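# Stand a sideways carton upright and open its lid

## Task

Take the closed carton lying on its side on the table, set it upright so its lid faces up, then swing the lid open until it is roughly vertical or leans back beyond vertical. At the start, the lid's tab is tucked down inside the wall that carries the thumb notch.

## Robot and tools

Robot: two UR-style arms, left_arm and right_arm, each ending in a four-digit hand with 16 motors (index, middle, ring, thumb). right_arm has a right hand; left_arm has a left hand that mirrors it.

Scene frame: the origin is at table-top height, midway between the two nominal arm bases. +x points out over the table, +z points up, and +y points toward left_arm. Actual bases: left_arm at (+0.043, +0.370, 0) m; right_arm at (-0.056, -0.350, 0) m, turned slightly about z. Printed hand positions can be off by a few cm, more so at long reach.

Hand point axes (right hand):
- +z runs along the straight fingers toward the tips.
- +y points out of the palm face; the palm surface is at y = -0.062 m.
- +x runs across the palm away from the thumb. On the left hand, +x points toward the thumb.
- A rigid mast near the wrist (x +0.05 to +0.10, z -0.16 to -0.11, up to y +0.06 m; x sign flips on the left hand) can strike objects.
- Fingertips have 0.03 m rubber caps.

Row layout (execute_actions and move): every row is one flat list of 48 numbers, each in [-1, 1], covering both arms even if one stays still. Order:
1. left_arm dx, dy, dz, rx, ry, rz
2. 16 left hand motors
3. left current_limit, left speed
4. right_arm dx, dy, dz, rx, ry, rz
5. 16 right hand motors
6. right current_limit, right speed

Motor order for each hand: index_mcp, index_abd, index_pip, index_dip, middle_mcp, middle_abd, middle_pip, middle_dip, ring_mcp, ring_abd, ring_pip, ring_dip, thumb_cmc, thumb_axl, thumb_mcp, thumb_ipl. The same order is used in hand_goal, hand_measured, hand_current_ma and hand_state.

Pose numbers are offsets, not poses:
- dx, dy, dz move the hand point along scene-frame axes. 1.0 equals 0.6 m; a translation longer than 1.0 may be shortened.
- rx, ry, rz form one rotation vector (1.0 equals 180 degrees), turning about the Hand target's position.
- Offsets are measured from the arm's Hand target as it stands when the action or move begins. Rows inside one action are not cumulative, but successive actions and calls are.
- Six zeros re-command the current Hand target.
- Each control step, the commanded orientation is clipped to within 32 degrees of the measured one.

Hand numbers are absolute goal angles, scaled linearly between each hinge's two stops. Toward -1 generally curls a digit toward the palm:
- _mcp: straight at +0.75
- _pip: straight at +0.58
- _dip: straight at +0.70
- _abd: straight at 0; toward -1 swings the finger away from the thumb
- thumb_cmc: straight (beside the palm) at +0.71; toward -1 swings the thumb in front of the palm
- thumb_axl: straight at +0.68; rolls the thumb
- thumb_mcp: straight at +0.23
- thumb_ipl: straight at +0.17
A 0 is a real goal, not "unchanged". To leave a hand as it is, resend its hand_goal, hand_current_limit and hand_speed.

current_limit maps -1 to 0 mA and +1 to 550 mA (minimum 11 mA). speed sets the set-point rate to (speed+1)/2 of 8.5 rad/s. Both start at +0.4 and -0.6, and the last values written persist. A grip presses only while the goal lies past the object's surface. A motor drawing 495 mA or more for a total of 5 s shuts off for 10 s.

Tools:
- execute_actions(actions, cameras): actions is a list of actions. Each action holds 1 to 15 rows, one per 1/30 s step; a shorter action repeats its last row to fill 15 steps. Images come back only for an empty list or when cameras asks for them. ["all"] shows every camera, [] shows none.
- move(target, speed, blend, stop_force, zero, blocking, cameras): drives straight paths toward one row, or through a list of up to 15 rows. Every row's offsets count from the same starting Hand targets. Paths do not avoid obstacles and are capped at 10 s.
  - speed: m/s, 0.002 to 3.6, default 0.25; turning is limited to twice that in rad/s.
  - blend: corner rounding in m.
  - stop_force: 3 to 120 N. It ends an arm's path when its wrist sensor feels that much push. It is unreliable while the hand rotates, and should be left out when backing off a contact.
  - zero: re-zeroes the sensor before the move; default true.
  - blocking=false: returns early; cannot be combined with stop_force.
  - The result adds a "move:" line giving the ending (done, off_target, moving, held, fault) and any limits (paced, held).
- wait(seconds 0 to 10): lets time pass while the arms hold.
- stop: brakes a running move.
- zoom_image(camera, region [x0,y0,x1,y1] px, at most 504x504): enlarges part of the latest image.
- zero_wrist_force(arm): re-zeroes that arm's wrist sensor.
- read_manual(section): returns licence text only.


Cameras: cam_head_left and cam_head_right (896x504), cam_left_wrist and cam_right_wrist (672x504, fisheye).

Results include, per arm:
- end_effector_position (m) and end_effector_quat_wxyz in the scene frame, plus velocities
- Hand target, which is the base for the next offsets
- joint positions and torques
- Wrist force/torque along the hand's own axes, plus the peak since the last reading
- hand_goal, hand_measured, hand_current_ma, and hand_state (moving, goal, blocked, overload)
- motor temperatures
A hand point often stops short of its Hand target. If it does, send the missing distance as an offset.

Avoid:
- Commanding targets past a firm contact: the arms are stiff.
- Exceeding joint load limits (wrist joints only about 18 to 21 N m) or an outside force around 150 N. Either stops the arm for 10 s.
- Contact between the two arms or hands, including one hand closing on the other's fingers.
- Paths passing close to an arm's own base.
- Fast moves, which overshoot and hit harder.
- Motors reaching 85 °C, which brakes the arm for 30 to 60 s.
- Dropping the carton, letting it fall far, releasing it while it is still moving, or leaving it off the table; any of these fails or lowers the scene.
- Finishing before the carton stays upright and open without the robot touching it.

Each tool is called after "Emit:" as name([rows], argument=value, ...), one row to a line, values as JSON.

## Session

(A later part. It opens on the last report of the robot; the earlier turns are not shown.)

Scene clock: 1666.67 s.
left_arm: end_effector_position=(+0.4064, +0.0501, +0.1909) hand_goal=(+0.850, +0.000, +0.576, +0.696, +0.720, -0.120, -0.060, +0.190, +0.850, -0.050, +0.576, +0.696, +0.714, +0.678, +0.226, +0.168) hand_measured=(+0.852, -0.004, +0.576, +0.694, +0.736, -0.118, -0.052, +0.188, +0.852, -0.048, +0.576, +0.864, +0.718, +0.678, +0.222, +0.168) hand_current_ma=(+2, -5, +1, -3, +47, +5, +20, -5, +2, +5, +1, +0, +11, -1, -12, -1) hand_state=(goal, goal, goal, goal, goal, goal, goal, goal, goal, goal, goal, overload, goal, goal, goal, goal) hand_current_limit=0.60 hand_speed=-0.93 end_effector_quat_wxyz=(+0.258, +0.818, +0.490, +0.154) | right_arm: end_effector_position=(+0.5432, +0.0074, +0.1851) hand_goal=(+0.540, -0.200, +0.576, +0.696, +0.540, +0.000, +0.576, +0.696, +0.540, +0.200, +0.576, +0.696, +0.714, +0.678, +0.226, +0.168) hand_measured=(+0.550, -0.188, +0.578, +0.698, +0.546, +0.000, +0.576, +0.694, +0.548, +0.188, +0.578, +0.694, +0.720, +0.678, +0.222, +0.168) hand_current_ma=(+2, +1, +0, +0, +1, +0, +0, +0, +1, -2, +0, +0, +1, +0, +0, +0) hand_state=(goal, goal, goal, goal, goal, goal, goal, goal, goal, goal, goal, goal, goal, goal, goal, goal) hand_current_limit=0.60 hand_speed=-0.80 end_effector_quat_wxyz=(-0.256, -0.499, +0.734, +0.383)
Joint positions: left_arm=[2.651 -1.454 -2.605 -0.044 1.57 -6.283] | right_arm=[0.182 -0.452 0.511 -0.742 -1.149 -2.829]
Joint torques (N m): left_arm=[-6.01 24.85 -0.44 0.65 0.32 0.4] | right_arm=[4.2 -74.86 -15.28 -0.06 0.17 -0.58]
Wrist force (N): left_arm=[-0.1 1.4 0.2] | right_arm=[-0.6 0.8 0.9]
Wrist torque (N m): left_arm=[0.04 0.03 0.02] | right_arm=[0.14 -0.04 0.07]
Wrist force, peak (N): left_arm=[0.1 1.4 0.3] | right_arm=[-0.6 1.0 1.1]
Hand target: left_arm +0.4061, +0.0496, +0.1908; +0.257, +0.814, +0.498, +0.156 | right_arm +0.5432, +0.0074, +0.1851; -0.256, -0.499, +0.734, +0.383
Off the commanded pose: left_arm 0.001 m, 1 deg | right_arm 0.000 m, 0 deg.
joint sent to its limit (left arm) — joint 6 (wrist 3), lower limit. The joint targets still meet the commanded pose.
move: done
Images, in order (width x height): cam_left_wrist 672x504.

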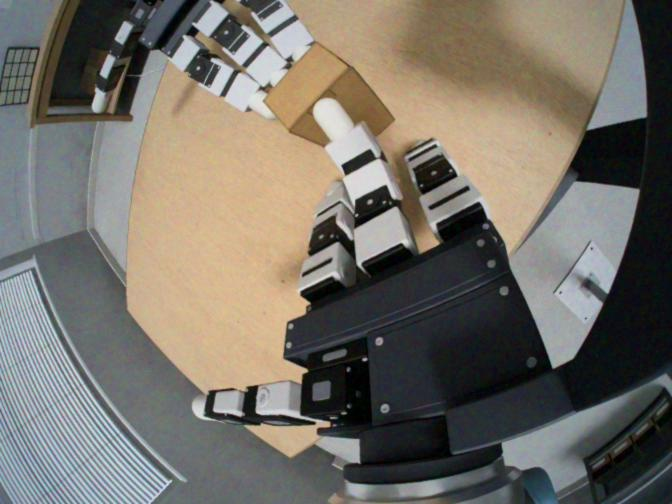

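Emit:
move([
  [0.0062,-0.0024,0,0,0,0,0.85,0,0.576,0.696,0.72,-0.12,-0.06,0.189,0.85,-0.05,0.576,0.696,0.714,0.678,0.226,0.168,0.6,-0.93,0,0,0,0,0,0,0.54,-0.2,0.576,0.696,0.54,0,0.576,0.696,0.54,0.2,0.576,0.696,0.714,0.678,0.226,0.168,0.6,-0.8],
], speed=0.015, cameras=["cam_left_wrist"])

Emit:
zoom_image(camera="cam_left_wrist", region=[260, 40, 420, 160])

Emit:
move([
  [0.0031,-0.0012,0,0,0,0,0.85,0,0.576,0.696,0.72,-0.12,-0.06,0.189,0.85,-0.05,0.576,0.696,0.714,0.678,0.226,0.168,0.6,-0.93,0,0,0,0,0,0,0.54,-0.2,0.576,0.696,0.54,0,0.576,0.696,0.54,0.2,0.576,0.696,0.714,0.678,0.226,0.168,0.6,-0.8],
], speed=0.015, cameras=["cam_left_wrist"])

Emit:
zoom_image(camera="cam_left_wrist", region=[260, 40, 420, 160])

Scene clock: 1677.83 s.
left_arm: end_effector_position=(+0.4102, +0.0486, +0.1909) hand_goal=(+0.850, +0.000, +0.576, +0.696, +0.720, -0.120, -0.060, +0.190, +0.850, -0.050, +0.576, +0.696, +0.714, +0.678, +0.226, +0.168) hand_measured=(+0.852, -0.004, +0.576, +0.694, +0.730, -0.118, -0.060, +0.188, +0.852, -0.048, +0.576, +0.864, +0.718, +0.678, +0.222, +0.168) hand_current_ma=(+2, -5, +1, -3, +28, +5, +1, -5, +2, +5, +1, +0, +11, -1, -12, -1) hand_state=(goal, goal, goal, goal, goal, goal, goal, goal, goal, goal, goal, overload, goal, goal, goal, goal) hand_current_limit=0.60 hand_speed=-0.93 end_effector_quat_wxyz=(+0.258, +0.818, +0.490, +0.154) | right_arm: end_effector_position=(+0.5432, +0.0074, +0.1851) hand_goal=(+0.540, -0.200, +0.576, +0.696, +0.540, +0.000, +0.576, +0.696, +0.540, +0.200, +0.576, +0.696, +0.714, +0.678, +0.226, +0.168) hand_measured=(+0.550, -0.188, +0.578, +0.698, +0.546, +0.000, +0.576, +0.694, +0.552, +0.188, +0.580, +0.696, +0.720, +0.678, +0.222, +0.168) hand_current_ma=(+2, +1, +0, +0, +1, +0, +0, +0, +2, -2, +0, +0, +1, +0, +0, +0) hand_state=(goal, goal, goal, goal, goal, goal, goal, goal, goal, goal, goal, goal, goal, goal, goal, goal) hand_current_limit=0.60 hand_speed=-0.80 end_effector_quat_wxyz=(-0.256, -0.499, +0.734, +0.383)
Joint positions: left_arm=[2.652 -1.465 -2.596 -0.042 1.57 -6.283] | right_arm=[0.182 -0.452 0.511 -0.742 -1.149 -2.829]
Joint torques (N m): left_arm=[3.29 8.89 25.42 5.49 0.65 0.41] | right_arm=[4.58 -78.55 -14.83 -0.24 0.43 -0.52]
Wrist force (N): left_arm=[0.2 0.9 -0.3] | right_arm=[-0.1 0.2 1.0]
Wrist torque (N m): left_arm=[0.01 -0.01 0.07] | right_arm=[0.15 -0.08 0.07]
Wrist force, peak (N): left_arm=[0.1 1.4 0.5] | right_arm=[-0.3 1.2 1.1]
Hand target: left_arm +0.4099, +0.0482, +0.1908; +0.257, +0.814, +0.498, +0.156 | right_arm +0.5432, +0.0074, +0.1851; -0.256, -0.499, +0.734, +0.383
Off the commanded pose: left_arm 0.001 m, 1 deg | right_arm 0.000 m, 0 deg.
joint sent to its limit (left arm) — joint 6 (wrist 3), lower limit. The joint targets still meet the commanded pose.
move: done
Images, in order (width x height): cam_left_wrist 672x504.

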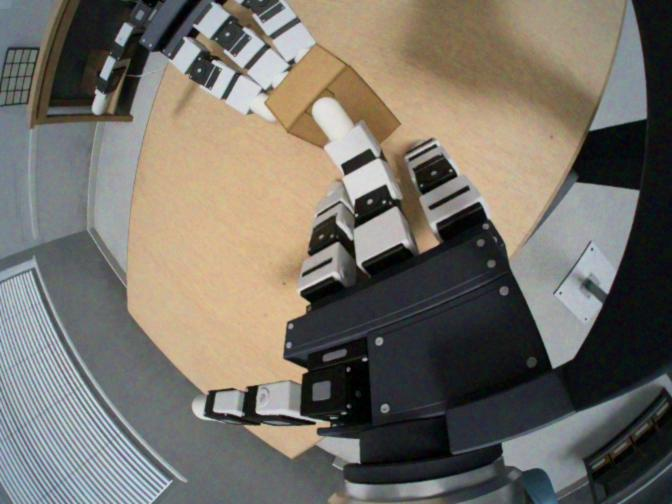

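Scaled by 3.150 from the camera's 672x504 image, which has a finer 960x720 frame.

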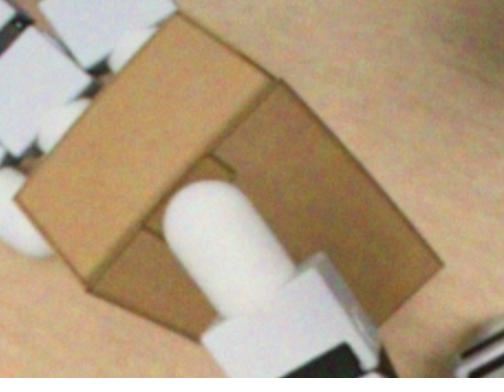

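Scene clock: 1678.63 s.
left_arm: end_effector_position=(+0.4120, +0.0479, +0.1909) hand_goal=(+0.850, +0.000, +0.576, +0.696, +0.720, -0.120, -0.060, +0.190, +0.850, -0.050, +0.576, +0.696, +0.714, +0.678, +0.226, +0.168) hand_measured=(+0.852, -0.004, +0.576, +0.694, +0.726, -0.118, -0.062, +0.188, +0.852, -0.048, +0.576, +0.864, +0.718, +0.678, +0.222, +0.168) hand_current_ma=(+2, -5, +1, -3, +13, +5, -4, -5, +2, +5, +1, +0, +11, -1, -12, -1) hand_state=(goal, goal, goal, goal, goal, goal, goal, goal, goal, goal, goal, overload, goal, goal, goal, goal) hand_current_limit=0.60 hand_speed=-0.93 end_effector_quat_wxyz=(+0.257, +0.818, +0.491, +0.154) | right_arm: end_effector_position=(+0.5432, +0.0074, +0.1851) hand_goal=(+0.540, -0.200, +0.576, +0.696, +0.540, +0.000, +0.576, +0.696, +0.540, +0.200, +0.576, +0.696, +0.714, +0.678, +0.226, +0.168) hand_measured=(+0.550, -0.188, +0.578, +0.698, +0.550, +0.000, +0.578, +0.694, +0.554, +0.188, +0.584, +0.698, +0.720, +0.678, +0.222, +0.168) hand_current_ma=(+2, +1, +0, +0, +1, +0, +0, +0, +4, -2, +1, +0, +1, +0, +0, +0) hand_state=(goal, goal, goal, goal, goal, goal, goal, goal, goal, goal, goal, goal, goal, goal, goal, goal) hand_current_limit=0.60 hand_speed=-0.80 end_effector_quat_wxyz=(-0.256, -0.499, +0.734, +0.383)
Joint positions: left_arm=[2.652 -1.47 -2.592 -0.041 1.57 -6.283] | right_arm=[0.182 -0.452 0.511 -0.742 -1.149 -2.829]
Joint torques (N m): left_arm=[-5.93 4.49 28.54 5.45 -0.36 0.41] | right_arm=[2.86 -78.04 -15.49 -0.26 0.16 -0.55]
Wrist force (N): left_arm=[0.1 0.8 -0.4] | right_arm=[-0.2 -0.2 0.7]
Wrist torque (N m): left_arm=[0.00 -0.01 0.06] | right_arm=[0.22 -0.04 0.05]
Wrist force, peak (N): left_arm=[0.2 1.0 -0.8] | right_arm=[-0.2 0.3 1.1]
Hand target: left_arm +0.4117, +0.0474, +0.1908; +0.257, +0.814, +0.498, +0.156 | right_arm +0.5432, +0.0074, +0.1851; -0.256, -0.499, +0.734, +0.383
Off the commanded pose: left_arm 0.001 m, 1 deg | right_arm 0.000 m, 0 deg.
joint sent to its limit (left arm) — joint 6 (wrist 3), lower limit. The joint targets still meet the commanded pose.
move: done
Images, in order (width x height): cam_left_wrist 672x504.

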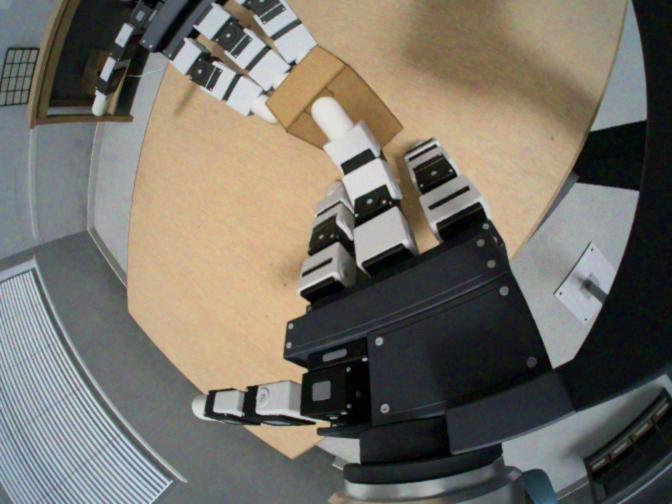

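Scaled by 3.150 from the camera's 672x504 image, which has a finer 960x720 frame.

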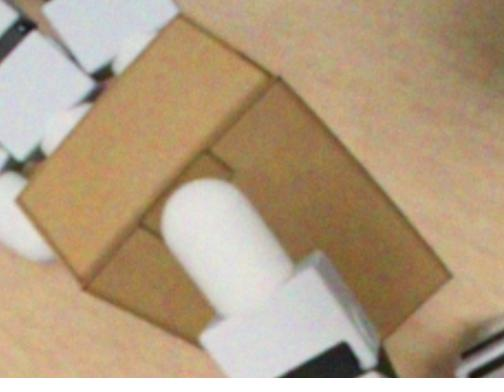

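Emit:
move([
  [0,0,0,0,0,0,0.85,0,0.576,0.696,0.68,-0.12,-0.06,0.189,0.85,-0.05,0.576,0.696,0.714,0.678,0.226,0.168,0.8,-0.93,0,0,0,0,0,0,0.54,-0.2,0.576,0.696,0.54,0,0.576,0.696,0.54,0.2,0.576,0.696,0.714,0.678,0.226,0.168,0.6,-0.8],
], speed=0.015, cameras=["cam_left_wrist"])

Emit:
zoom_image(camera="cam_left_wrist", region=[260, 40, 420, 160])

Emit:
move([
  [0,0,0,0,0,0,0.85,0,0.576,0.696,0.65,-0.12,-0.08,0.189,0.85,-0.05,0.576,0.696,0.714,0.678,0.226,0.168,0.8,-0.93,0,0,0,0,0,0,0.54,-0.2,0.576,0.696,0.54,0,0.576,0.696,0.54,0.2,0.576,0.696,0.714,0.678,0.226,0.168,0.6,-0.8],
], speed=0.015, cameras=["cam_left_wrist"])

Emit:
zoom_image(camera="cam_left_wrist", region=[260, 40, 420, 160])

Scene clock: 1695.13 s.
left_arm: end_effector_position=(+0.4120, +0.0479, +0.1909) hand_goal=(+0.850, +0.000, +0.576, +0.696, +0.680, -0.120, -0.060, +0.190, +0.850, -0.050, +0.576, +0.696, +0.714, +0.678, +0.226, +0.168) hand_measured=(+0.852, -0.004, +0.576, +0.694, +0.696, -0.118, -0.060, +0.188, +0.852, -0.048, +0.576, +0.864, +0.718, +0.678, +0.222, +0.168) hand_current_ma=(+2, -5, +1, -3, +49, +5, +0, -5, +2, +5, +1, +0, +11, -1, -12, -1) hand_state=(goal, goal, goal, goal, goal, goal, goal, goal, goal, goal, goal, overload, goal, goal, goal, goal) hand_current_limit=0.80 hand_speed=-0.93 end_effector_quat_wxyz=(+0.257, +0.818, +0.491, +0.154) | right_arm: end_effector_position=(+0.5432, +0.0074, +0.1851) hand_goal=(+0.540, -0.200, +0.576, +0.696, +0.540, +0.000, +0.576, +0.696, +0.540, +0.200, +0.576, +0.696, +0.714, +0.678, +0.226, +0.168) hand_measured=(+0.550, -0.188, +0.578, +0.698, +0.550, +0.000, +0.578, +0.694, +0.554, +0.188, +0.584, +0.698, +0.720, +0.678, +0.222, +0.168) hand_current_ma=(+2, +1, +0, +0, +1, +0, +0, +0, +4, -2, +1, +0, +1, +0, +0, +0) hand_state=(goal, goal, goal, goal, goal, goal, goal, goal, goal, goal, goal, goal, goal, goal, goal, goal) hand_current_limit=0.60 hand_speed=-0.80 end_effector_quat_wxyz=(-0.256, -0.499, +0.734, +0.383)
Joint positions: left_arm=[2.652 -1.47 -2.592 -0.041 1.57 -6.283] | right_arm=[0.182 -0.452 0.511 -0.742 -1.149 -2.829]
Joint torques (N m): left_arm=[-5.85 25.24 1.38 2.86 0.67 0.27] | right_arm=[2.96 -79.64 -14.95 -0.35 0.28 -0.4]
Wrist force (N): left_arm=[0.2 1.0 0.4] | right_arm=[-0.3 0.8 0.5]
Wrist torque (N m): left_arm=[-0.02 -0.01 0.07] | right_arm=[0.17 -0.07 0.09]
Wrist force, peak (N): left_arm=[-0.1 1.3 0.5] | right_arm=[-0.3 1.1 1.0]
Hand target: left_arm +0.4117, +0.0474, +0.1908; +0.257, +0.814, +0.498, +0.156 | right_arm +0.5432, +0.0074, +0.1851; -0.256, -0.499, +0.734, +0.383
Off the commanded pose: left_arm 0.001 m, 1 deg | right_arm 0.000 m, 0 deg.
joint sent to its limit (left arm) — joint 6 (wrist 3), lower limit. The joint targets still meet the commanded pose.
move: done
Images, in order (width x height): cam_left_wrist 672x504.

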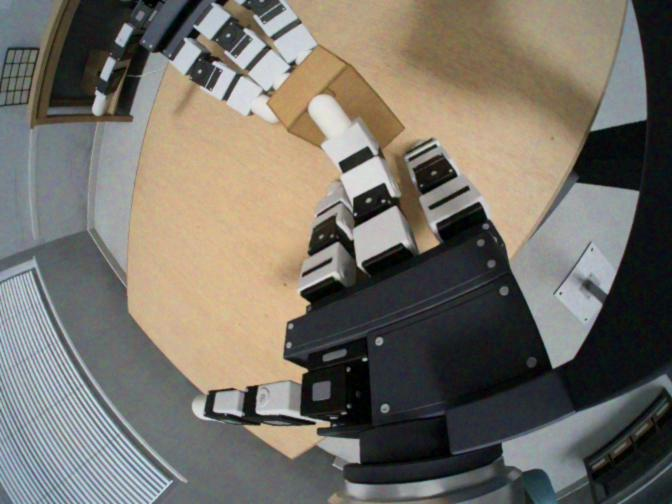

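Scaled by 3.150 from the camera's 672x504 image, which has a finer 960x720 frame.

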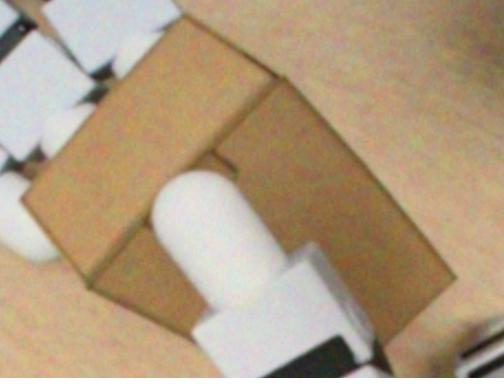

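Scene clock: 1695.63 s.
left_arm: end_effector_position=(+0.4120, +0.0479, +0.1909) hand_goal=(+0.850, +0.000, +0.576, +0.696, +0.650, -0.120, -0.080, +0.190, +0.850, -0.050, +0.576, +0.696, +0.714, +0.678, +0.226, +0.168) hand_measured=(+0.852, -0.004, +0.576, +0.694, +0.666, -0.118, -0.072, +0.188, +0.852, -0.048, +0.576, +0.864, +0.718, +0.678, +0.222, +0.168) hand_current_ma=(+2, -5, +1, -3, +51, +5, +19, -5, +2, +5, +1, +0, +11, -1, -12, -1) hand_state=(goal, goal, goal, goal, goal, goal, goal, goal, goal, goal, goal, overload, goal, goal, goal, goal) hand_current_limit=0.80 hand_speed=-0.93 end_effector_quat_wxyz=(+0.257, +0.818, +0.491, +0.154) | right_arm: end_effector_position=(+0.5432, +0.0074, +0.1851) hand_goal=(+0.540, -0.200, +0.576, +0.696, +0.540, +0.000, +0.576, +0.696, +0.540, +0.200, +0.576, +0.696, +0.714, +0.678, +0.226, +0.168) hand_measured=(+0.550, -0.188, +0.578, +0.698, +0.550, +0.000, +0.578, +0.694, +0.554, +0.188, +0.584, +0.698, +0.720, +0.678, +0.222, +0.168) hand_current_ma=(+2, +1, +0, +0, +1, +0, +0, +0, +4, -2, +1, +0, +1, +0, +0, +0) hand_state=(goal, goal, goal, goal, goal, goal, goal, goal, goal, goal, goal, goal, goal, goal, goal, goal) hand_current_limit=0.60 hand_speed=-0.80 end_effector_quat_wxyz=(-0.256, -0.499, +0.734, +0.383)
Joint positions: left_arm=[2.652 -1.47 -2.592 -0.041 1.57 -6.283] | right_arm=[0.182 -0.452 0.511 -0.742 -1.149 -2.829]
Joint torques (N m): left_arm=[-5.78 25.56 0.68 2.36 0.58 0.36] | right_arm=[2.84 -80.91 -14.63 -0.48 0.4 -0.3]
Wrist force (N): left_arm=[0.1 1.3 0.3] | right_arm=[-0.5 0.9 0.8]
Wrist torque (N m): left_arm=[0.00 0.00 0.05] | right_arm=[0.15 -0.05 0.08]
Wrist force, peak (N): left_arm=[0.3 1.3 0.3] | right_arm=[-0.2 1.0 1.1]
Hand target: left_arm +0.4117, +0.0474, +0.1908; +0.257, +0.814, +0.498, +0.156 | right_arm +0.5432, +0.0074, +0.1851; -0.256, -0.499, +0.734, +0.383
Off the commanded pose: left_arm 0.001 m, 1 deg | right_arm 0.000 m, 0 deg.
joint sent to its limit (left arm) — joint 6 (wrist 3), lower limit. The joint targets still meet the commanded pose.
move: done
Images, in order (width x height): cam_left_wrist 672x504.

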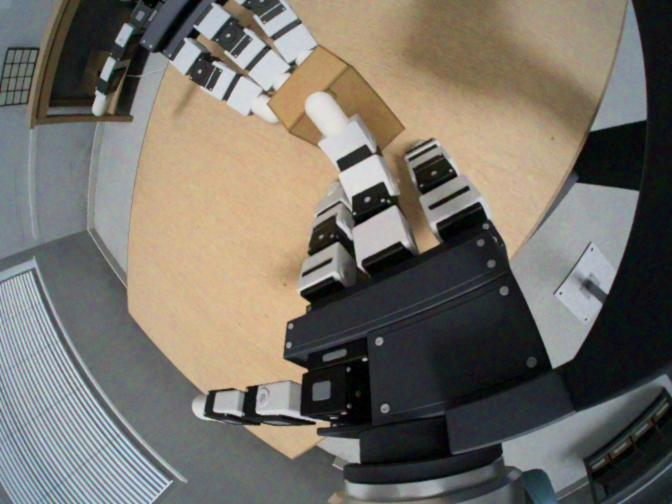

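Scaled by 3.150 from the camera's 672x504 image, which has a finer 960x720 frame.

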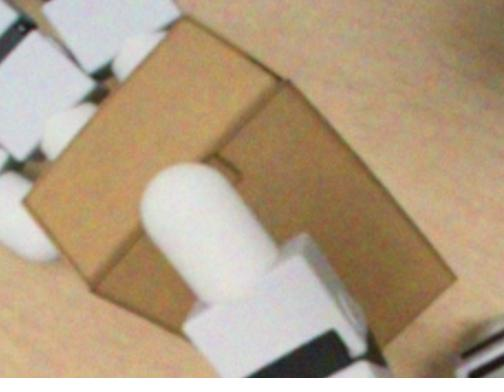

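Emit:
move([
  [0,0,0.02,0,0,0,0.85,0,0.576,0.696,0.65,-0.12,-0.08,0.189,0.85,-0.05,0.576,0.696,0.714,0.678,0.226,0.168,0.5,-0.85,0,0,0,0,0,0,0.54,-0.2,0.576,0.696,0.54,0,0.576,0.696,0.54,0.2,0.576,0.696,0.714,0.678,0.226,0.168,0.6,-0.8],
  [-0.04,0.0155,0.02,0,0,0,0.85,0,0.576,0.696,0.65,-0.12,-0.08,0.189,0.85,-0.05,0.576,0.696,0.714,0.678,0.226,0.168,0.5,-0.85,0,0,0,0,0,0,0.54,-0.2,0.576,0.696,0.54,0,0.576,0.696,0.54,0.2,0.576,0.696,0.714,0.678,0.226,0.168,0.6,-0.8],
  [-0.04,0.0155,0.02,0,0,0,0.85,0,0.576,0.696,0.65,-0.12,-0.08,0.189,0.85,-0.05,0.576,0.696,0.714,0.678,0.226,0.168,0.5,-0.85,-0.0124,0.005,0,0,0,0,0.54,-0.2,0.576,0.696,0.54,0,0.576,0.696,0.54,0.2,0.576,0.696,0.714,0.678,0.226,0.168,0.6,-0.8],
], speed=[0.04,0.04,0.01], cameras=["cam_left_wrist","cam_right_wrist","cam_head_left"])

Emit:
zoom_image(camera="cam_left_wrist", region=[260, 20, 420, 140])

Emit:
zoom_image(camera="cam_head_left", region=[340, 240, 420, 320])

Emit:
zoom_image(camera="cam_right_wrist", region=[240, 20, 440, 170])

Scene clock: 1732.43 s.
left_arm: end_effector_position=(+0.3880, +0.0573, +0.2029) hand_goal=(+0.850, +0.000, +0.576, +0.696, +0.650, -0.120, -0.080, +0.190, +0.850, -0.050, +0.576, +0.696, +0.714, +0.678, +0.226, +0.168) hand_measured=(+0.852, -0.004, +0.576, +0.694, +0.666, -0.118, -0.072, +0.188, +0.852, -0.048, +0.576, +0.864, +0.718, +0.678, +0.222, +0.168) hand_current_ma=(+3, -5, +1, -3, +48, +5, +19, -5, +3, +5, +1, +0, +11, -1, -12, -1) hand_state=(goal, goal, goal, goal, goal, goal, goal, goal, goal, goal, goal, overload, goal, goal, goal, goal) hand_current_limit=0.50 hand_speed=-0.85 end_effector_quat_wxyz=(+0.258, +0.820, +0.488, +0.153) | right_arm: end_effector_position=(+0.5357, +0.0105, +0.1851) hand_goal=(+0.540, -0.200, +0.576, +0.696, +0.540, +0.000, +0.576, +0.696, +0.540, +0.200, +0.576, +0.696, +0.714, +0.678, +0.226, +0.168) hand_measured=(+0.550, -0.188, +0.578, +0.698, +0.550, +0.000, +0.578, +0.694, +0.554, +0.188, +0.584, +0.698, +0.720, +0.678, +0.222, +0.168) hand_current_ma=(+2, +1, +0, +0, +1, +0, +0, +0, +4, -2, +1, +0, +1, +0, +0, +0) hand_state=(goal, goal, goal, goal, goal, goal, goal, goal, goal, goal, goal, goal, goal, goal, goal, goal) hand_current_limit=0.60 hand_speed=-0.80 end_effector_quat_wxyz=(-0.256, -0.499, +0.734, +0.383)
Joint positions: left_arm=[2.646 -1.353 -2.629 -0.121 1.57 -6.283] | right_arm=[0.186 -0.481 0.569 -0.772 -1.145 -2.826]
Joint torques (N m): left_arm=[-6 -4.04 33.67 5.58 0.62 0.26] | right_arm=[0.06 -63.76 -35.39 0.79 2.23 0.81]
Wrist force (N): left_arm=[0.0 0.9 0.2] | right_arm=[-0.4 1.0 0.8]
Wrist torque (N m): left_arm=[-0.03 0.00 0.06] | right_arm=[0.17 -0.05 0.09]
Wrist force, peak (N): left_arm=[-0.2 1.7 0.7] | right_arm=[-0.6 0.9 1.3]
Hand target: left_arm +0.3877, +0.0567, +0.2028; +0.257, +0.814, +0.498, +0.156 | right_arm +0.5357, +0.0104, +0.1851; -0.256, -0.499, +0.734, +0.383
Off the commanded pose: left_arm 0.001 m, 1 deg | right_arm 0.000 m, 0 deg.
joint sent to its limit (left arm) — joint 6 (wrist 3), lower limit. The joint targets still meet the commanded pose.
move: done
Images, in order (width x height): cam_head_left 896x504, cam_left_wrist 672x504, cam_right_wrist 672x504.

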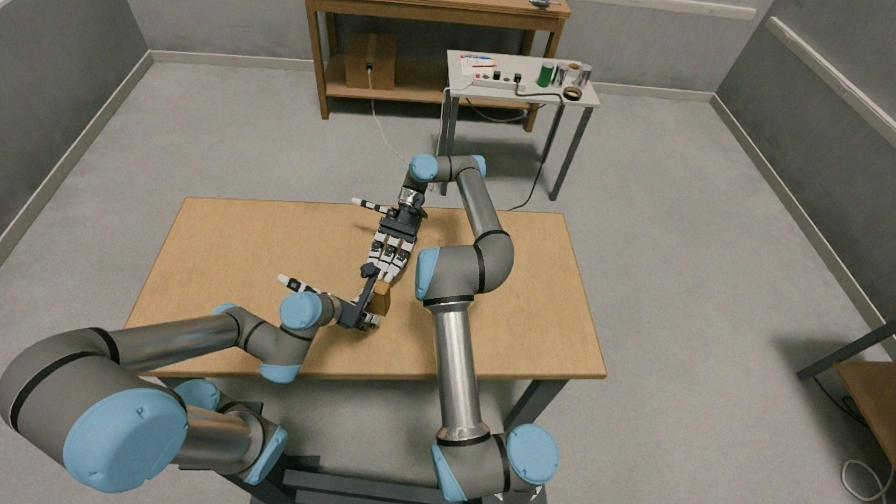

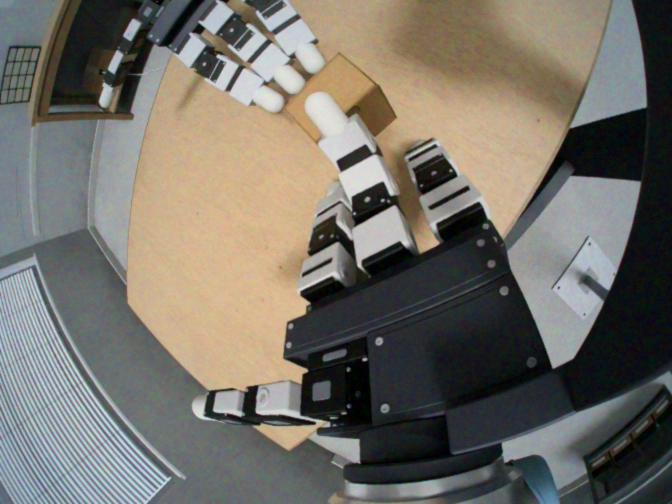

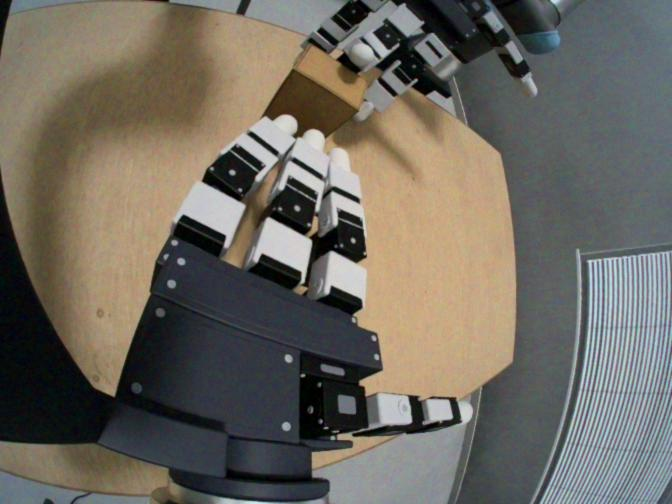

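Scaled by 3.150 from the camera's 672x504 image, which has a finer 960x720 frame.

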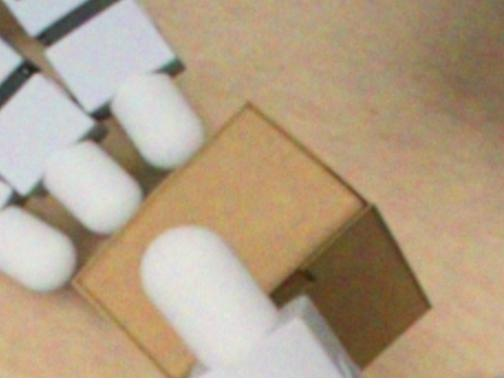

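Scaled by 6.300 from the camera's 896x504 image, which has a finer 1280x720 frame.

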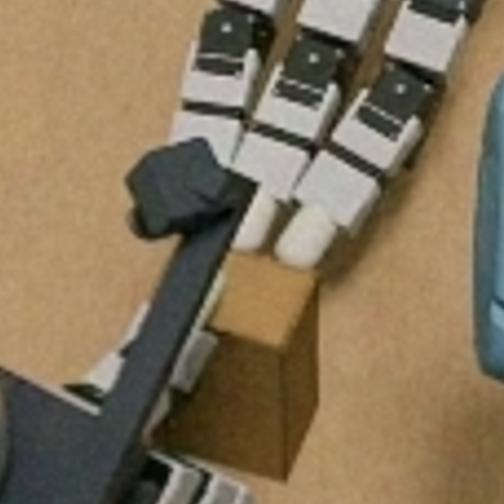

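Scaled by 2.520 from the camera's 672x504 image, which has a finer 960x720 frame.

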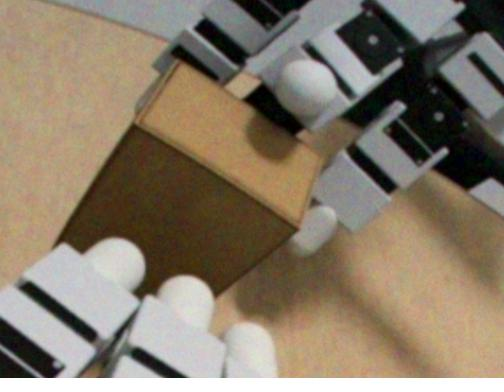

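Emit:
move([
  [0,0,0,0,0,0,0.85,0,0.576,0.696,0.65,-0.12,-0.08,0.189,0.85,-0.05,0.576,0.696,0.714,0.678,0.226,0.168,0.5,-0.85,0.0124,-0.005,0,0,0,0,0.54,-0.2,0.576,0.696,0.54,0,0.576,0.696,0.54,0.2,0.576,0.696,0.714,0.678,0.226,0.168,0.6,-0.8],
  [0,0,0,0,0,0,0.85,0,0.576,0.696,0.65,-0.12,-0.08,0.189,0.85,-0.05,0.576,0.696,0.714,0.678,0.226,0.168,0.5,-0.85,0.0124,-0.005,0.0367,0,0,0,0.54,-0.2,0.576,0.696,0.54,0,0.576,0.696,0.54,0.2,0.576,0.696,0.714,0.678,0.226,0.168,0.6,-0.8],
  [0,0,0,0,0,0,0.85,0,0.576,0.696,0.65,-0.12,-0.08,0.189,0.85,-0.05,0.576,0.696,0.714,0.678,0.226,0.168,0.5,-0.85,0,0,0.0367,0,0,0,0.54,-0.2,0.576,0.696,0.54,0,0.576,0.696,0.54,0.2,0.576,0.696,0.714,0.678,0.226,0.168,0.6,-0.8],
], speed=[0.02,0.03,0.01], cameras=["cam_left_wrist","cam_right_wrist"])

Emit:
zoom_image(camera="cam_left_wrist", region=[260, 20, 420, 140])

Emit:
zoom_image(camera="cam_right_wrist", region=[240, 20, 440, 170])

Scene clock: 1776.53 s.
left_arm: end_effector_position=(+0.3880, +0.0573, +0.2029) hand_goal=(+0.850, +0.000, +0.576, +0.696, +0.650, -0.120, -0.080, +0.190, +0.850, -0.050, +0.576, +0.696, +0.714, +0.678, +0.226, +0.168) hand_measured=(+0.852, -0.004, +0.576, +0.694, +0.666, -0.118, -0.072, +0.188, +0.852, -0.048, +0.576, +0.864, +0.718, +0.678, +0.222, +0.168) hand_current_ma=(+3, -5, +1, -3, +48, +5, +19, -5, +3, +5, +1, +0, +11, -1, -12, -1) hand_state=(goal, goal, goal, goal, goal, goal, goal, goal, goal, goal, goal, overload, goal, goal, goal, goal) hand_current_limit=0.50 hand_speed=-0.85 end_effector_quat_wxyz=(+0.258, +0.820, +0.488, +0.153) | right_arm: end_effector_position=(+0.5357, +0.0105, +0.2072) hand_goal=(+0.540, -0.200, +0.576, +0.696, +0.540, +0.000, +0.576, +0.696, +0.540, +0.200, +0.576, +0.696, +0.714, +0.678, +0.226, +0.168) hand_measured=(+0.550, -0.188, +0.578, +0.698, +0.550, +0.000, +0.578, +0.694, +0.554, +0.188, +0.584, +0.698, +0.720, +0.678, +0.222, +0.168) hand_current_ma=(+2, +1, +0, +0, +1, +0, +0, +0, +4, -2, +1, +0, +1, +0, +0, +0) hand_state=(goal, goal, goal, goal, goal, goal, goal, goal, goal, goal, goal, goal, goal, goal, goal, goal) hand_current_limit=0.60 hand_speed=-0.80 end_effector_quat_wxyz=(-0.256, -0.499, +0.734, +0.383)
Joint positions: left_arm=[2.646 -1.353 -2.629 -0.121 1.57 -6.283] | right_arm=[0.186 -0.488 0.525 -0.721 -1.145 -2.826]
Joint torques (N m): left_arm=[-6.1 -4.06 27.86 5.67 0.62 0.3] | right_arm=[-1.05 -62.61 -36.78 0.71 2.21 0.94]
Wrist force (N): left_arm=[0.0 1.1 0.4] | right_arm=[-0.3 0.9 1.0]
Wrist torque (N m): left_arm=[-0.02 0.01 0.05] | right_arm=[0.14 -0.08 0.10]
Wrist force, peak (N): left_arm=[-0.2 1.3 0.7] | right_arm=[-0.5 1.4 1.1]
Hand target: left_arm +0.3877, +0.0567, +0.2028; +0.257, +0.814, +0.498, +0.156 | right_arm +0.5357, +0.0104, +0.2071; -0.256, -0.499, +0.734, +0.383
Off the commanded pose: left_arm 0.001 m, 1 deg | right_arm 0.000 m, 0 deg.
joint sent to its limit (left arm) — joint 6 (wrist 3), lower limit. The joint targets still meet the commanded pose.
move: done
Images, in order (width x height): cam_left_wrist 672x504, cam_right_wrist 672x504.

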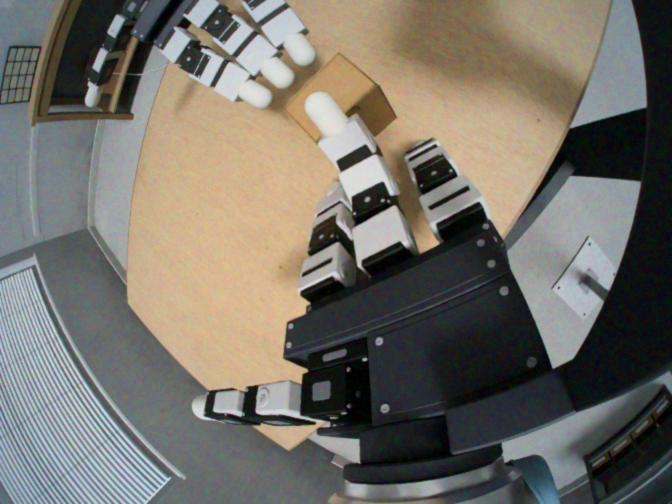

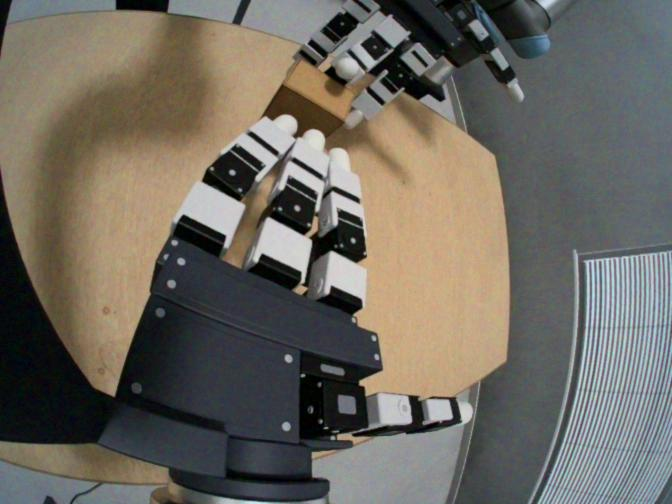

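Scaled by 3.150 from the camera's 672x504 image, which has a finer 960x720 frame.

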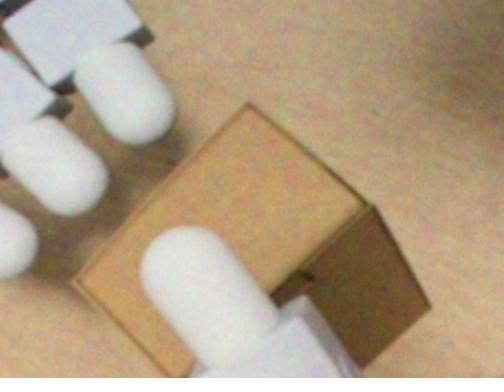

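Scaled by 2.520 from the camera's 672x504 image, which has a finer 960x720 frame.

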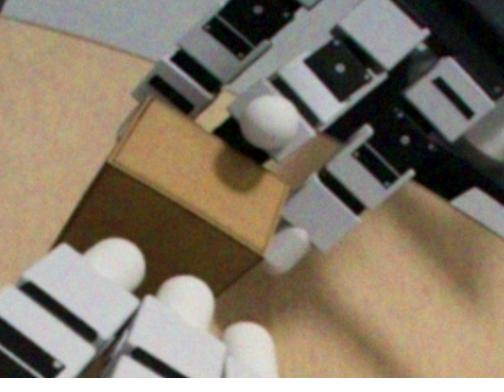

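Emit:
move([
  [0,0,0,0,0,0,0.85,0,0.576,0.696,0.65,-0.12,-0.08,0.189,0.85,-0.05,0.576,0.696,0.714,0.678,0.226,0.168,0.5,-0.85,-0.0185,0.0075,0,0,0,0,0.54,-0.2,0.576,0.696,0.54,0,0.576,0.696,0.54,0.2,0.576,0.696,0.714,0.678,0.226,0.168,0.6,-0.8],
], speed=[0.015], cameras=["cam_left_wrist","cam_right_wrist"])

Emit:
zoom_image(camera="cam_left_wrist", region=[260, 20, 420, 140])

Emit:
zoom_image(camera="cam_right_wrist", region=[240, 20, 440, 170])

Scene clock: 1802.33 s.
left_arm: end_effector_position=(+0.3880, +0.0573, +0.2029) hand_goal=(+0.850, +0.000, +0.576, +0.696, +0.650, -0.120, -0.080, +0.190, +0.850, -0.050, +0.576, +0.696, +0.714, +0.678, +0.226, +0.168) hand_measured=(+0.852, -0.004, +0.576, +0.694, +0.666, -0.118, -0.072, +0.188, +0.852, -0.048, +0.576, +0.864, +0.718, +0.678, +0.222, +0.168) hand_current_ma=(+3, -5, +1, -3, +48, +5, +19, -5, +3, +5, +1, +0, +11, -1, -12, -1) hand_state=(goal, goal, goal, goal, goal, goal, goal, goal, goal, goal, goal, overload, goal, goal, goal, goal) hand_current_limit=0.50 hand_speed=-0.85 end_effector_quat_wxyz=(+0.258, +0.820, +0.488, +0.153) | right_arm: end_effector_position=(+0.5246, +0.0150, +0.2072) hand_goal=(+0.540, -0.200, +0.576, +0.696, +0.540, +0.000, +0.576, +0.696, +0.540, +0.200, +0.576, +0.696, +0.714, +0.678, +0.226, +0.168) hand_measured=(+0.550, -0.188, +0.578, +0.698, +0.550, +0.000, +0.578, +0.694, +0.554, +0.188, +0.584, +0.698, +0.720, +0.678, +0.222, +0.168) hand_current_ma=(+2, +1, +0, +0, +1, +0, +0, +0, +4, -2, +1, +0, +1, +0, +0, +0) hand_state=(goal, goal, goal, goal, goal, goal, goal, goal, goal, goal, goal, goal, goal, goal, goal, goal) hand_current_limit=0.60 hand_speed=-0.80 end_effector_quat_wxyz=(-0.256, -0.499, +0.734, +0.383) end_effector_velocity=(+0.000, +0.000, +0.002) end_effector_angular_velocity=(-0.001, +0.000, +0.000)
Joint positions: left_arm=[2.646 -1.353 -2.629 -0.121 1.57 -6.283] | right_arm=[0.194 -0.529 0.607 -0.763 -1.139 -2.821]
Joint velocities: left_arm=[within noise] | right_arm=[0 0 -0.005 0.005 -0.001 0]
Joint torques (N m): left_arm=[-6.05 -3.65 24 5.69 0.61 0.24] | right_arm=[-3.24 -52.25 -35.29 0.67 1.83 0.61]
Wrist force (N): left_arm=[0.0 1.0 0.4] | right_arm=[-0.2 1.0 1.1]
Wrist torque (N m): left_arm=[-0.03 0.00 0.06] | right_arm=[0.14 -0.09 -0.05]
Wrist force, peak (N): left_arm=[-0.1 1.5 0.4] | right_arm=[-0.7 1.1 1.2]
Hand target: left_arm +0.3877, +0.0567, +0.2028; +0.257, +0.814, +0.498, +0.156 | right_arm +0.5246, +0.0149, +0.2071; -0.256, -0.499, +0.734, +0.383
Off the commanded pose: left_arm 0.001 m, 1 deg | right_arm 0.000 m, 0 deg.
joint sent to its limit (left arm) — joint 6 (wrist 3), lower limit. The joint targets still meet the commanded pose.
move: done
Images, in order (width x height): cam_left_wrist 672x504, cam_right_wrist 672x504.

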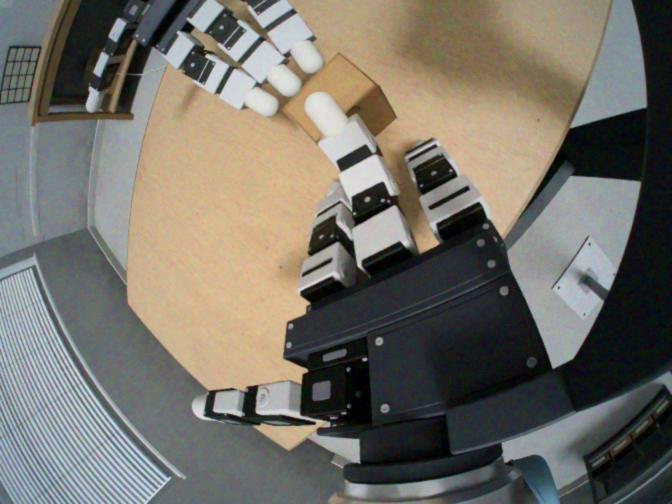

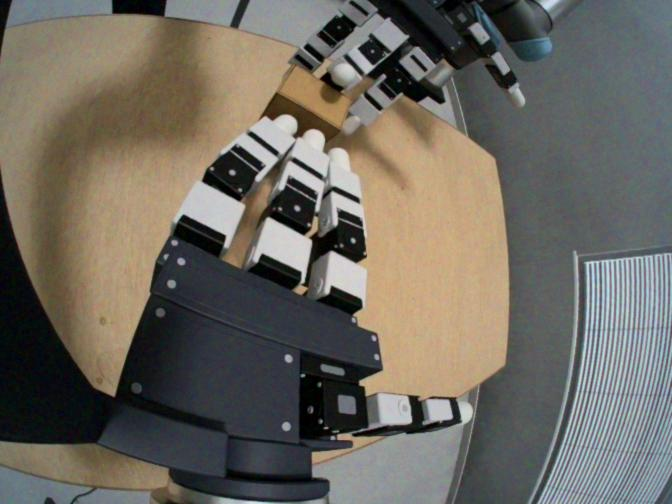

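Scaled by 3.150 from the camera's 672x504 image, which has a finer 960x720 frame.

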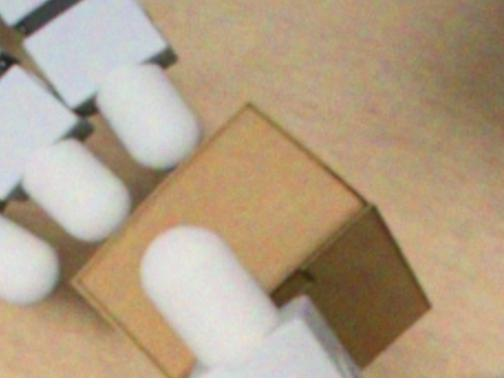

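Scaled by 2.520 from the camera's 672x504 image, which has a finer 960x720 frame.

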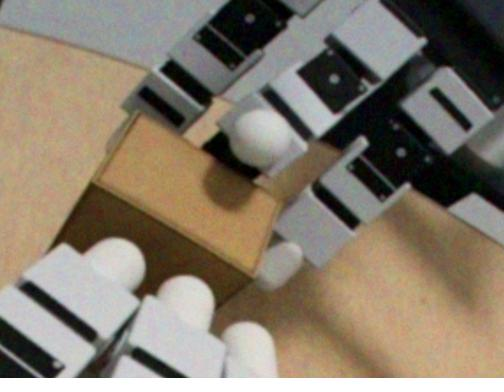

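Emit:
move([
  [0,0,0,0,0,0,0.85,0,0.576,0.696,0.65,-0.12,-0.08,0.189,0.85,-0.05,0.576,0.696,0.714,0.678,0.226,0.168,0.5,-0.85,-0.0112,-0.0098,0,0,0,0,0.54,-0.2,0.576,0.696,0.54,0,0.576,0.696,0.54,0.2,0.576,0.696,0.714,0.678,0.226,0.168,0.6,-0.8],
], speed=[0.015], cameras=["cam_left_wrist","cam_right_wrist"])

Emit:
zoom_image(camera="cam_left_wrist", region=[260, 20, 420, 140])

Emit:
zoom_image(camera="cam_right_wrist", region=[240, 20, 440, 170])

Scene clock: 1818.13 s.
left_arm: end_effector_position=(+0.3880, +0.0573, +0.2029) hand_goal=(+0.850, +0.000, +0.576, +0.696, +0.650, -0.120, -0.080, +0.190, +0.850, -0.050, +0.576, +0.696, +0.714, +0.678, +0.226, +0.168) hand_measured=(+0.852, -0.004, +0.576, +0.694, +0.666, -0.118, -0.072, +0.188, +0.852, -0.048, +0.576, +0.864, +0.718, +0.678, +0.222, +0.168) hand_current_ma=(+3, -5, +1, -3, +48, +5, +19, -5, +3, +5, +1, +0, +11, -1, -12, -1) hand_state=(goal, goal, goal, goal, goal, goal, goal, goal, goal, goal, goal, overload, goal, goal, goal, goal) hand_current_limit=0.50 hand_speed=-0.85 end_effector_quat_wxyz=(+0.258, +0.820, +0.488, +0.153) | right_arm: end_effector_position=(+0.5179, +0.0090, +0.2072) hand_goal=(+0.540, -0.200, +0.576, +0.696, +0.540, +0.000, +0.576, +0.696, +0.540, +0.200, +0.576, +0.696, +0.714, +0.678, +0.226, +0.168) hand_measured=(+0.550, -0.188, +0.578, +0.698, +0.550, +0.000, +0.578, +0.694, +0.554, +0.188, +0.584, +0.698, +0.720, +0.678, +0.222, +0.168) hand_current_ma=(+2, +1, +0, +0, +1, +0, +0, +0, +4, -2, +1, +0, +1, +0, +0, +0) hand_state=(goal, goal, goal, goal, goal, goal, goal, goal, goal, goal, goal, goal, goal, goal, goal, goal) hand_current_limit=0.60 hand_speed=-0.80 end_effector_quat_wxyz=(-0.256, -0.499, +0.734, +0.383)
Joint positions: left_arm=[2.646 -1.353 -2.629 -0.121 1.57 -6.283] | right_arm=[0.188 -0.562 0.669 -0.791 -1.144 -2.825]
Joint torques (N m): left_arm=[-6.01 -3.91 20.56 5.61 0.62 0.28] | right_arm=[1.65 -48.4 -34.39 0.69 0.3 -0.16]
Wrist force (N): left_arm=[-0.1 0.6 0.4] | right_arm=[-0.3 0.9 0.8]
Wrist torque (N m): left_arm=[-0.08 0.01 0.06] | right_arm=[0.16 -0.07 -0.06]
Wrist force, peak (N): left_arm=[-0.2 1.2 0.7] | right_arm=[-0.2 1.2 1.2]
Hand target: left_arm +0.3877, +0.0567, +0.2028; +0.257, +0.814, +0.498, +0.156 | right_arm +0.5179, +0.0090, +0.2071; -0.256, -0.499, +0.734, +0.383
Off the commanded pose: left_arm 0.001 m, 1 deg | right_arm 0.000 m, 0 deg.
joint sent to its limit (left arm) — joint 6 (wrist 3), lower limit. The joint targets still meet the commanded pose.
move: done
Images, in order (width x height): cam_left_wrist 672x504, cam_right_wrist 672x504.

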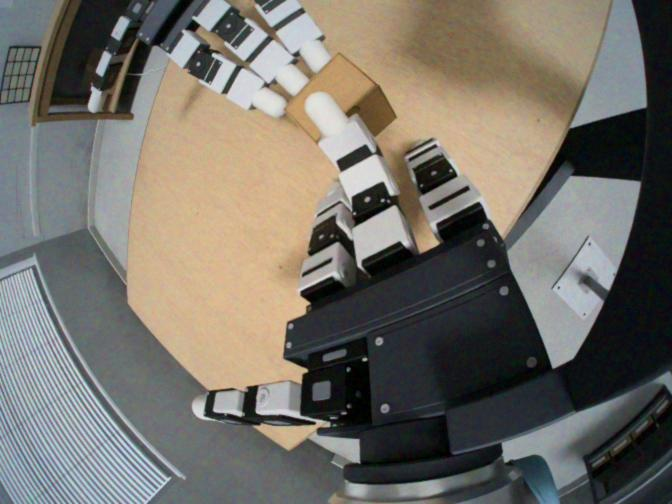

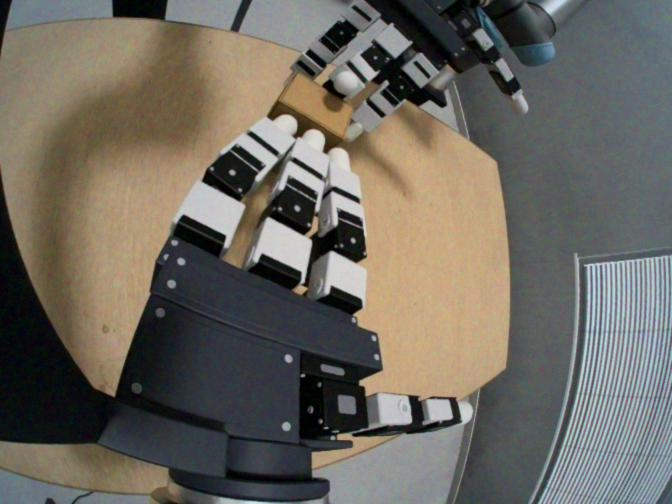

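Scaled by 3.150 from the camera's 672x504 image, which has a finer 960x720 frame.

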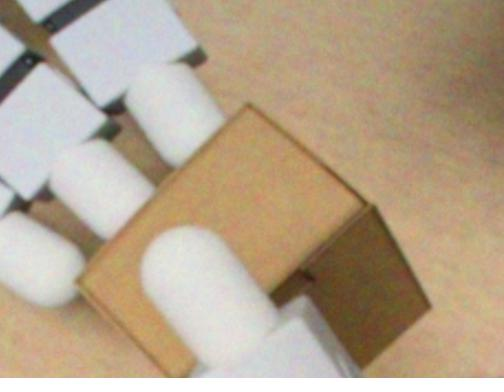

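Scaled by 2.520 from the camera's 672x504 image, which has a finer 960x720 frame.

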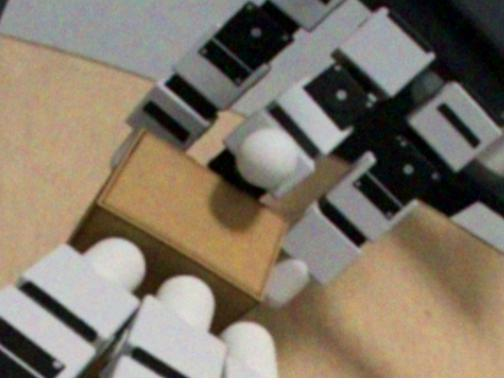

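Emit:
move(target=[0,0,-0.05,0,0,0,0.85,0,0.576,0.696,0.65,-0.12,-0.08,0.189,0.85,-0.05,0.576,0.696,0.714,0.678,0.226,0.168,0.5,-0.85,0,0,0,0,0,0,0.54,-0.2,0.576,0.696,0.54,0,0.576,0.696,0.54,0.2,0.576,0.696,0.714,0.678,0.226,0.168,0.6,-0.8], speed=0.008, stop_force=3, cameras=["cam_left_wrist"])

Emit:
zoom_image(camera="cam_left_wrist", region=[260, 20, 420, 140])

Scene clock: 1830.27 s.
left_arm: end_effector_position=(+0.3881, +0.0575, +0.1908) hand_goal=(+0.850, +0.000, +0.576, +0.696, +0.650, -0.120, -0.080, +0.190, +0.850, -0.050, +0.576, +0.696, +0.714, +0.678, +0.226, +0.168) hand_measured=(+0.852, -0.004, +0.576, +0.694, +0.634, -0.116, -0.108, +0.180, +0.852, -0.048, +0.576, +0.864, +0.718, +0.678, +0.222, +0.168) hand_current_ma=(+3, -5, +1, -3, -50, +6, -89, -29, +3, +5, +1, +0, +11, -1, -12, -1) hand_state=(goal, goal, goal, goal, goal, goal, blocked, goal, goal, goal, goal, overload, goal, goal, goal, goal) hand_current_limit=0.50 hand_speed=-0.85 end_effector_quat_wxyz=(+0.258, +0.820, +0.488, +0.153) | right_arm: end_effector_position=(+0.5179, +0.0090, +0.2071) hand_goal=(+0.540, -0.200, +0.576, +0.696, +0.540, +0.000, +0.576, +0.696, +0.540, +0.200, +0.576, +0.696, +0.714, +0.678, +0.226, +0.168) hand_measured=(+0.550, -0.188, +0.578, +0.698, +0.550, +0.000, +0.578, +0.694, +0.554, +0.188, +0.584, +0.698, +0.720, +0.678, +0.222, +0.168) hand_current_ma=(+2, +1, +0, +0, +1, +0, +0, +0, +4, -2, +1, +0, +1, +0, +0, +0) hand_state=(goal, goal, goal, goal, goal, goal, goal, goal, goal, goal, goal, goal, goal, goal, goal, goal) hand_current_limit=0.60 hand_speed=-0.80 end_effector_quat_wxyz=(-0.256, -0.499, +0.734, +0.383)
Joint positions: left_arm=[2.646 -1.398 -2.646 -0.058 1.57 -6.283] | right_arm=[0.188 -0.561 0.668 -0.791 -1.144 -2.825]
Joint torques (N m): left_arm=[3.18 20.75 32.83 1.28 -0.91 0.26] | right_arm=[3 -38.74 -31.94 0.7 2.04 0.74]
Wrist force (N): left_arm=[0.0 -0.4 -2.6] | right_arm=[-0.4 -0.5 -1.1]
Wrist torque (N m): left_arm=[0.13 -0.04 0.06] | right_arm=[0.26 0.07 -0.11]
Wrist force, peak (N): left_arm=[-0.4 -0.3 -4.4] | right_arm=[-0.3 -0.1 -2.7]
Hand target: left_arm +0.3881, +0.0575, +0.1908; +0.258, +0.820, +0.488, +0.153 (not the last commanded pose) | right_arm +0.5179, +0.0090, +0.2071; -0.256, -0.499, +0.734, +0.383
Off the commanded pose: left_arm 0.018 m, 1 deg | right_arm 0.000 m, 0 deg.
move: contact (left_arm)
Images, in order (width x height): cam_left_wrist 672x504.

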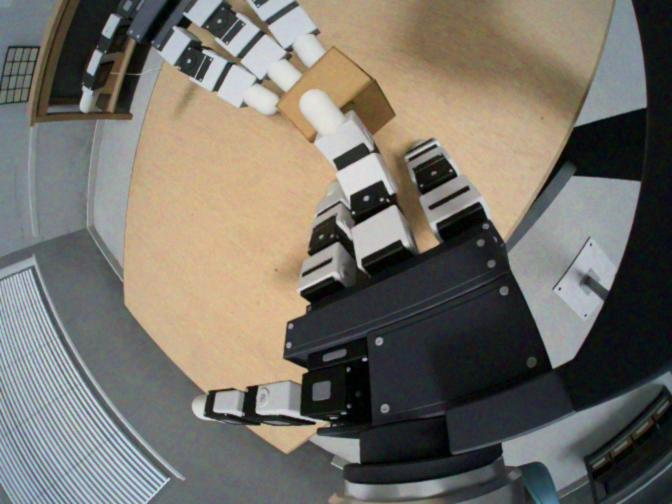

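Scaled by 3.150 from the camera's 672x504 image, which has a finer 960x720 frame.

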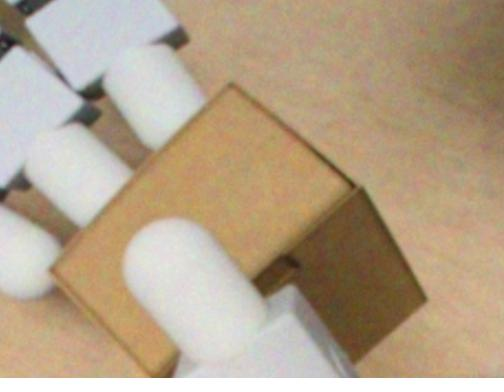

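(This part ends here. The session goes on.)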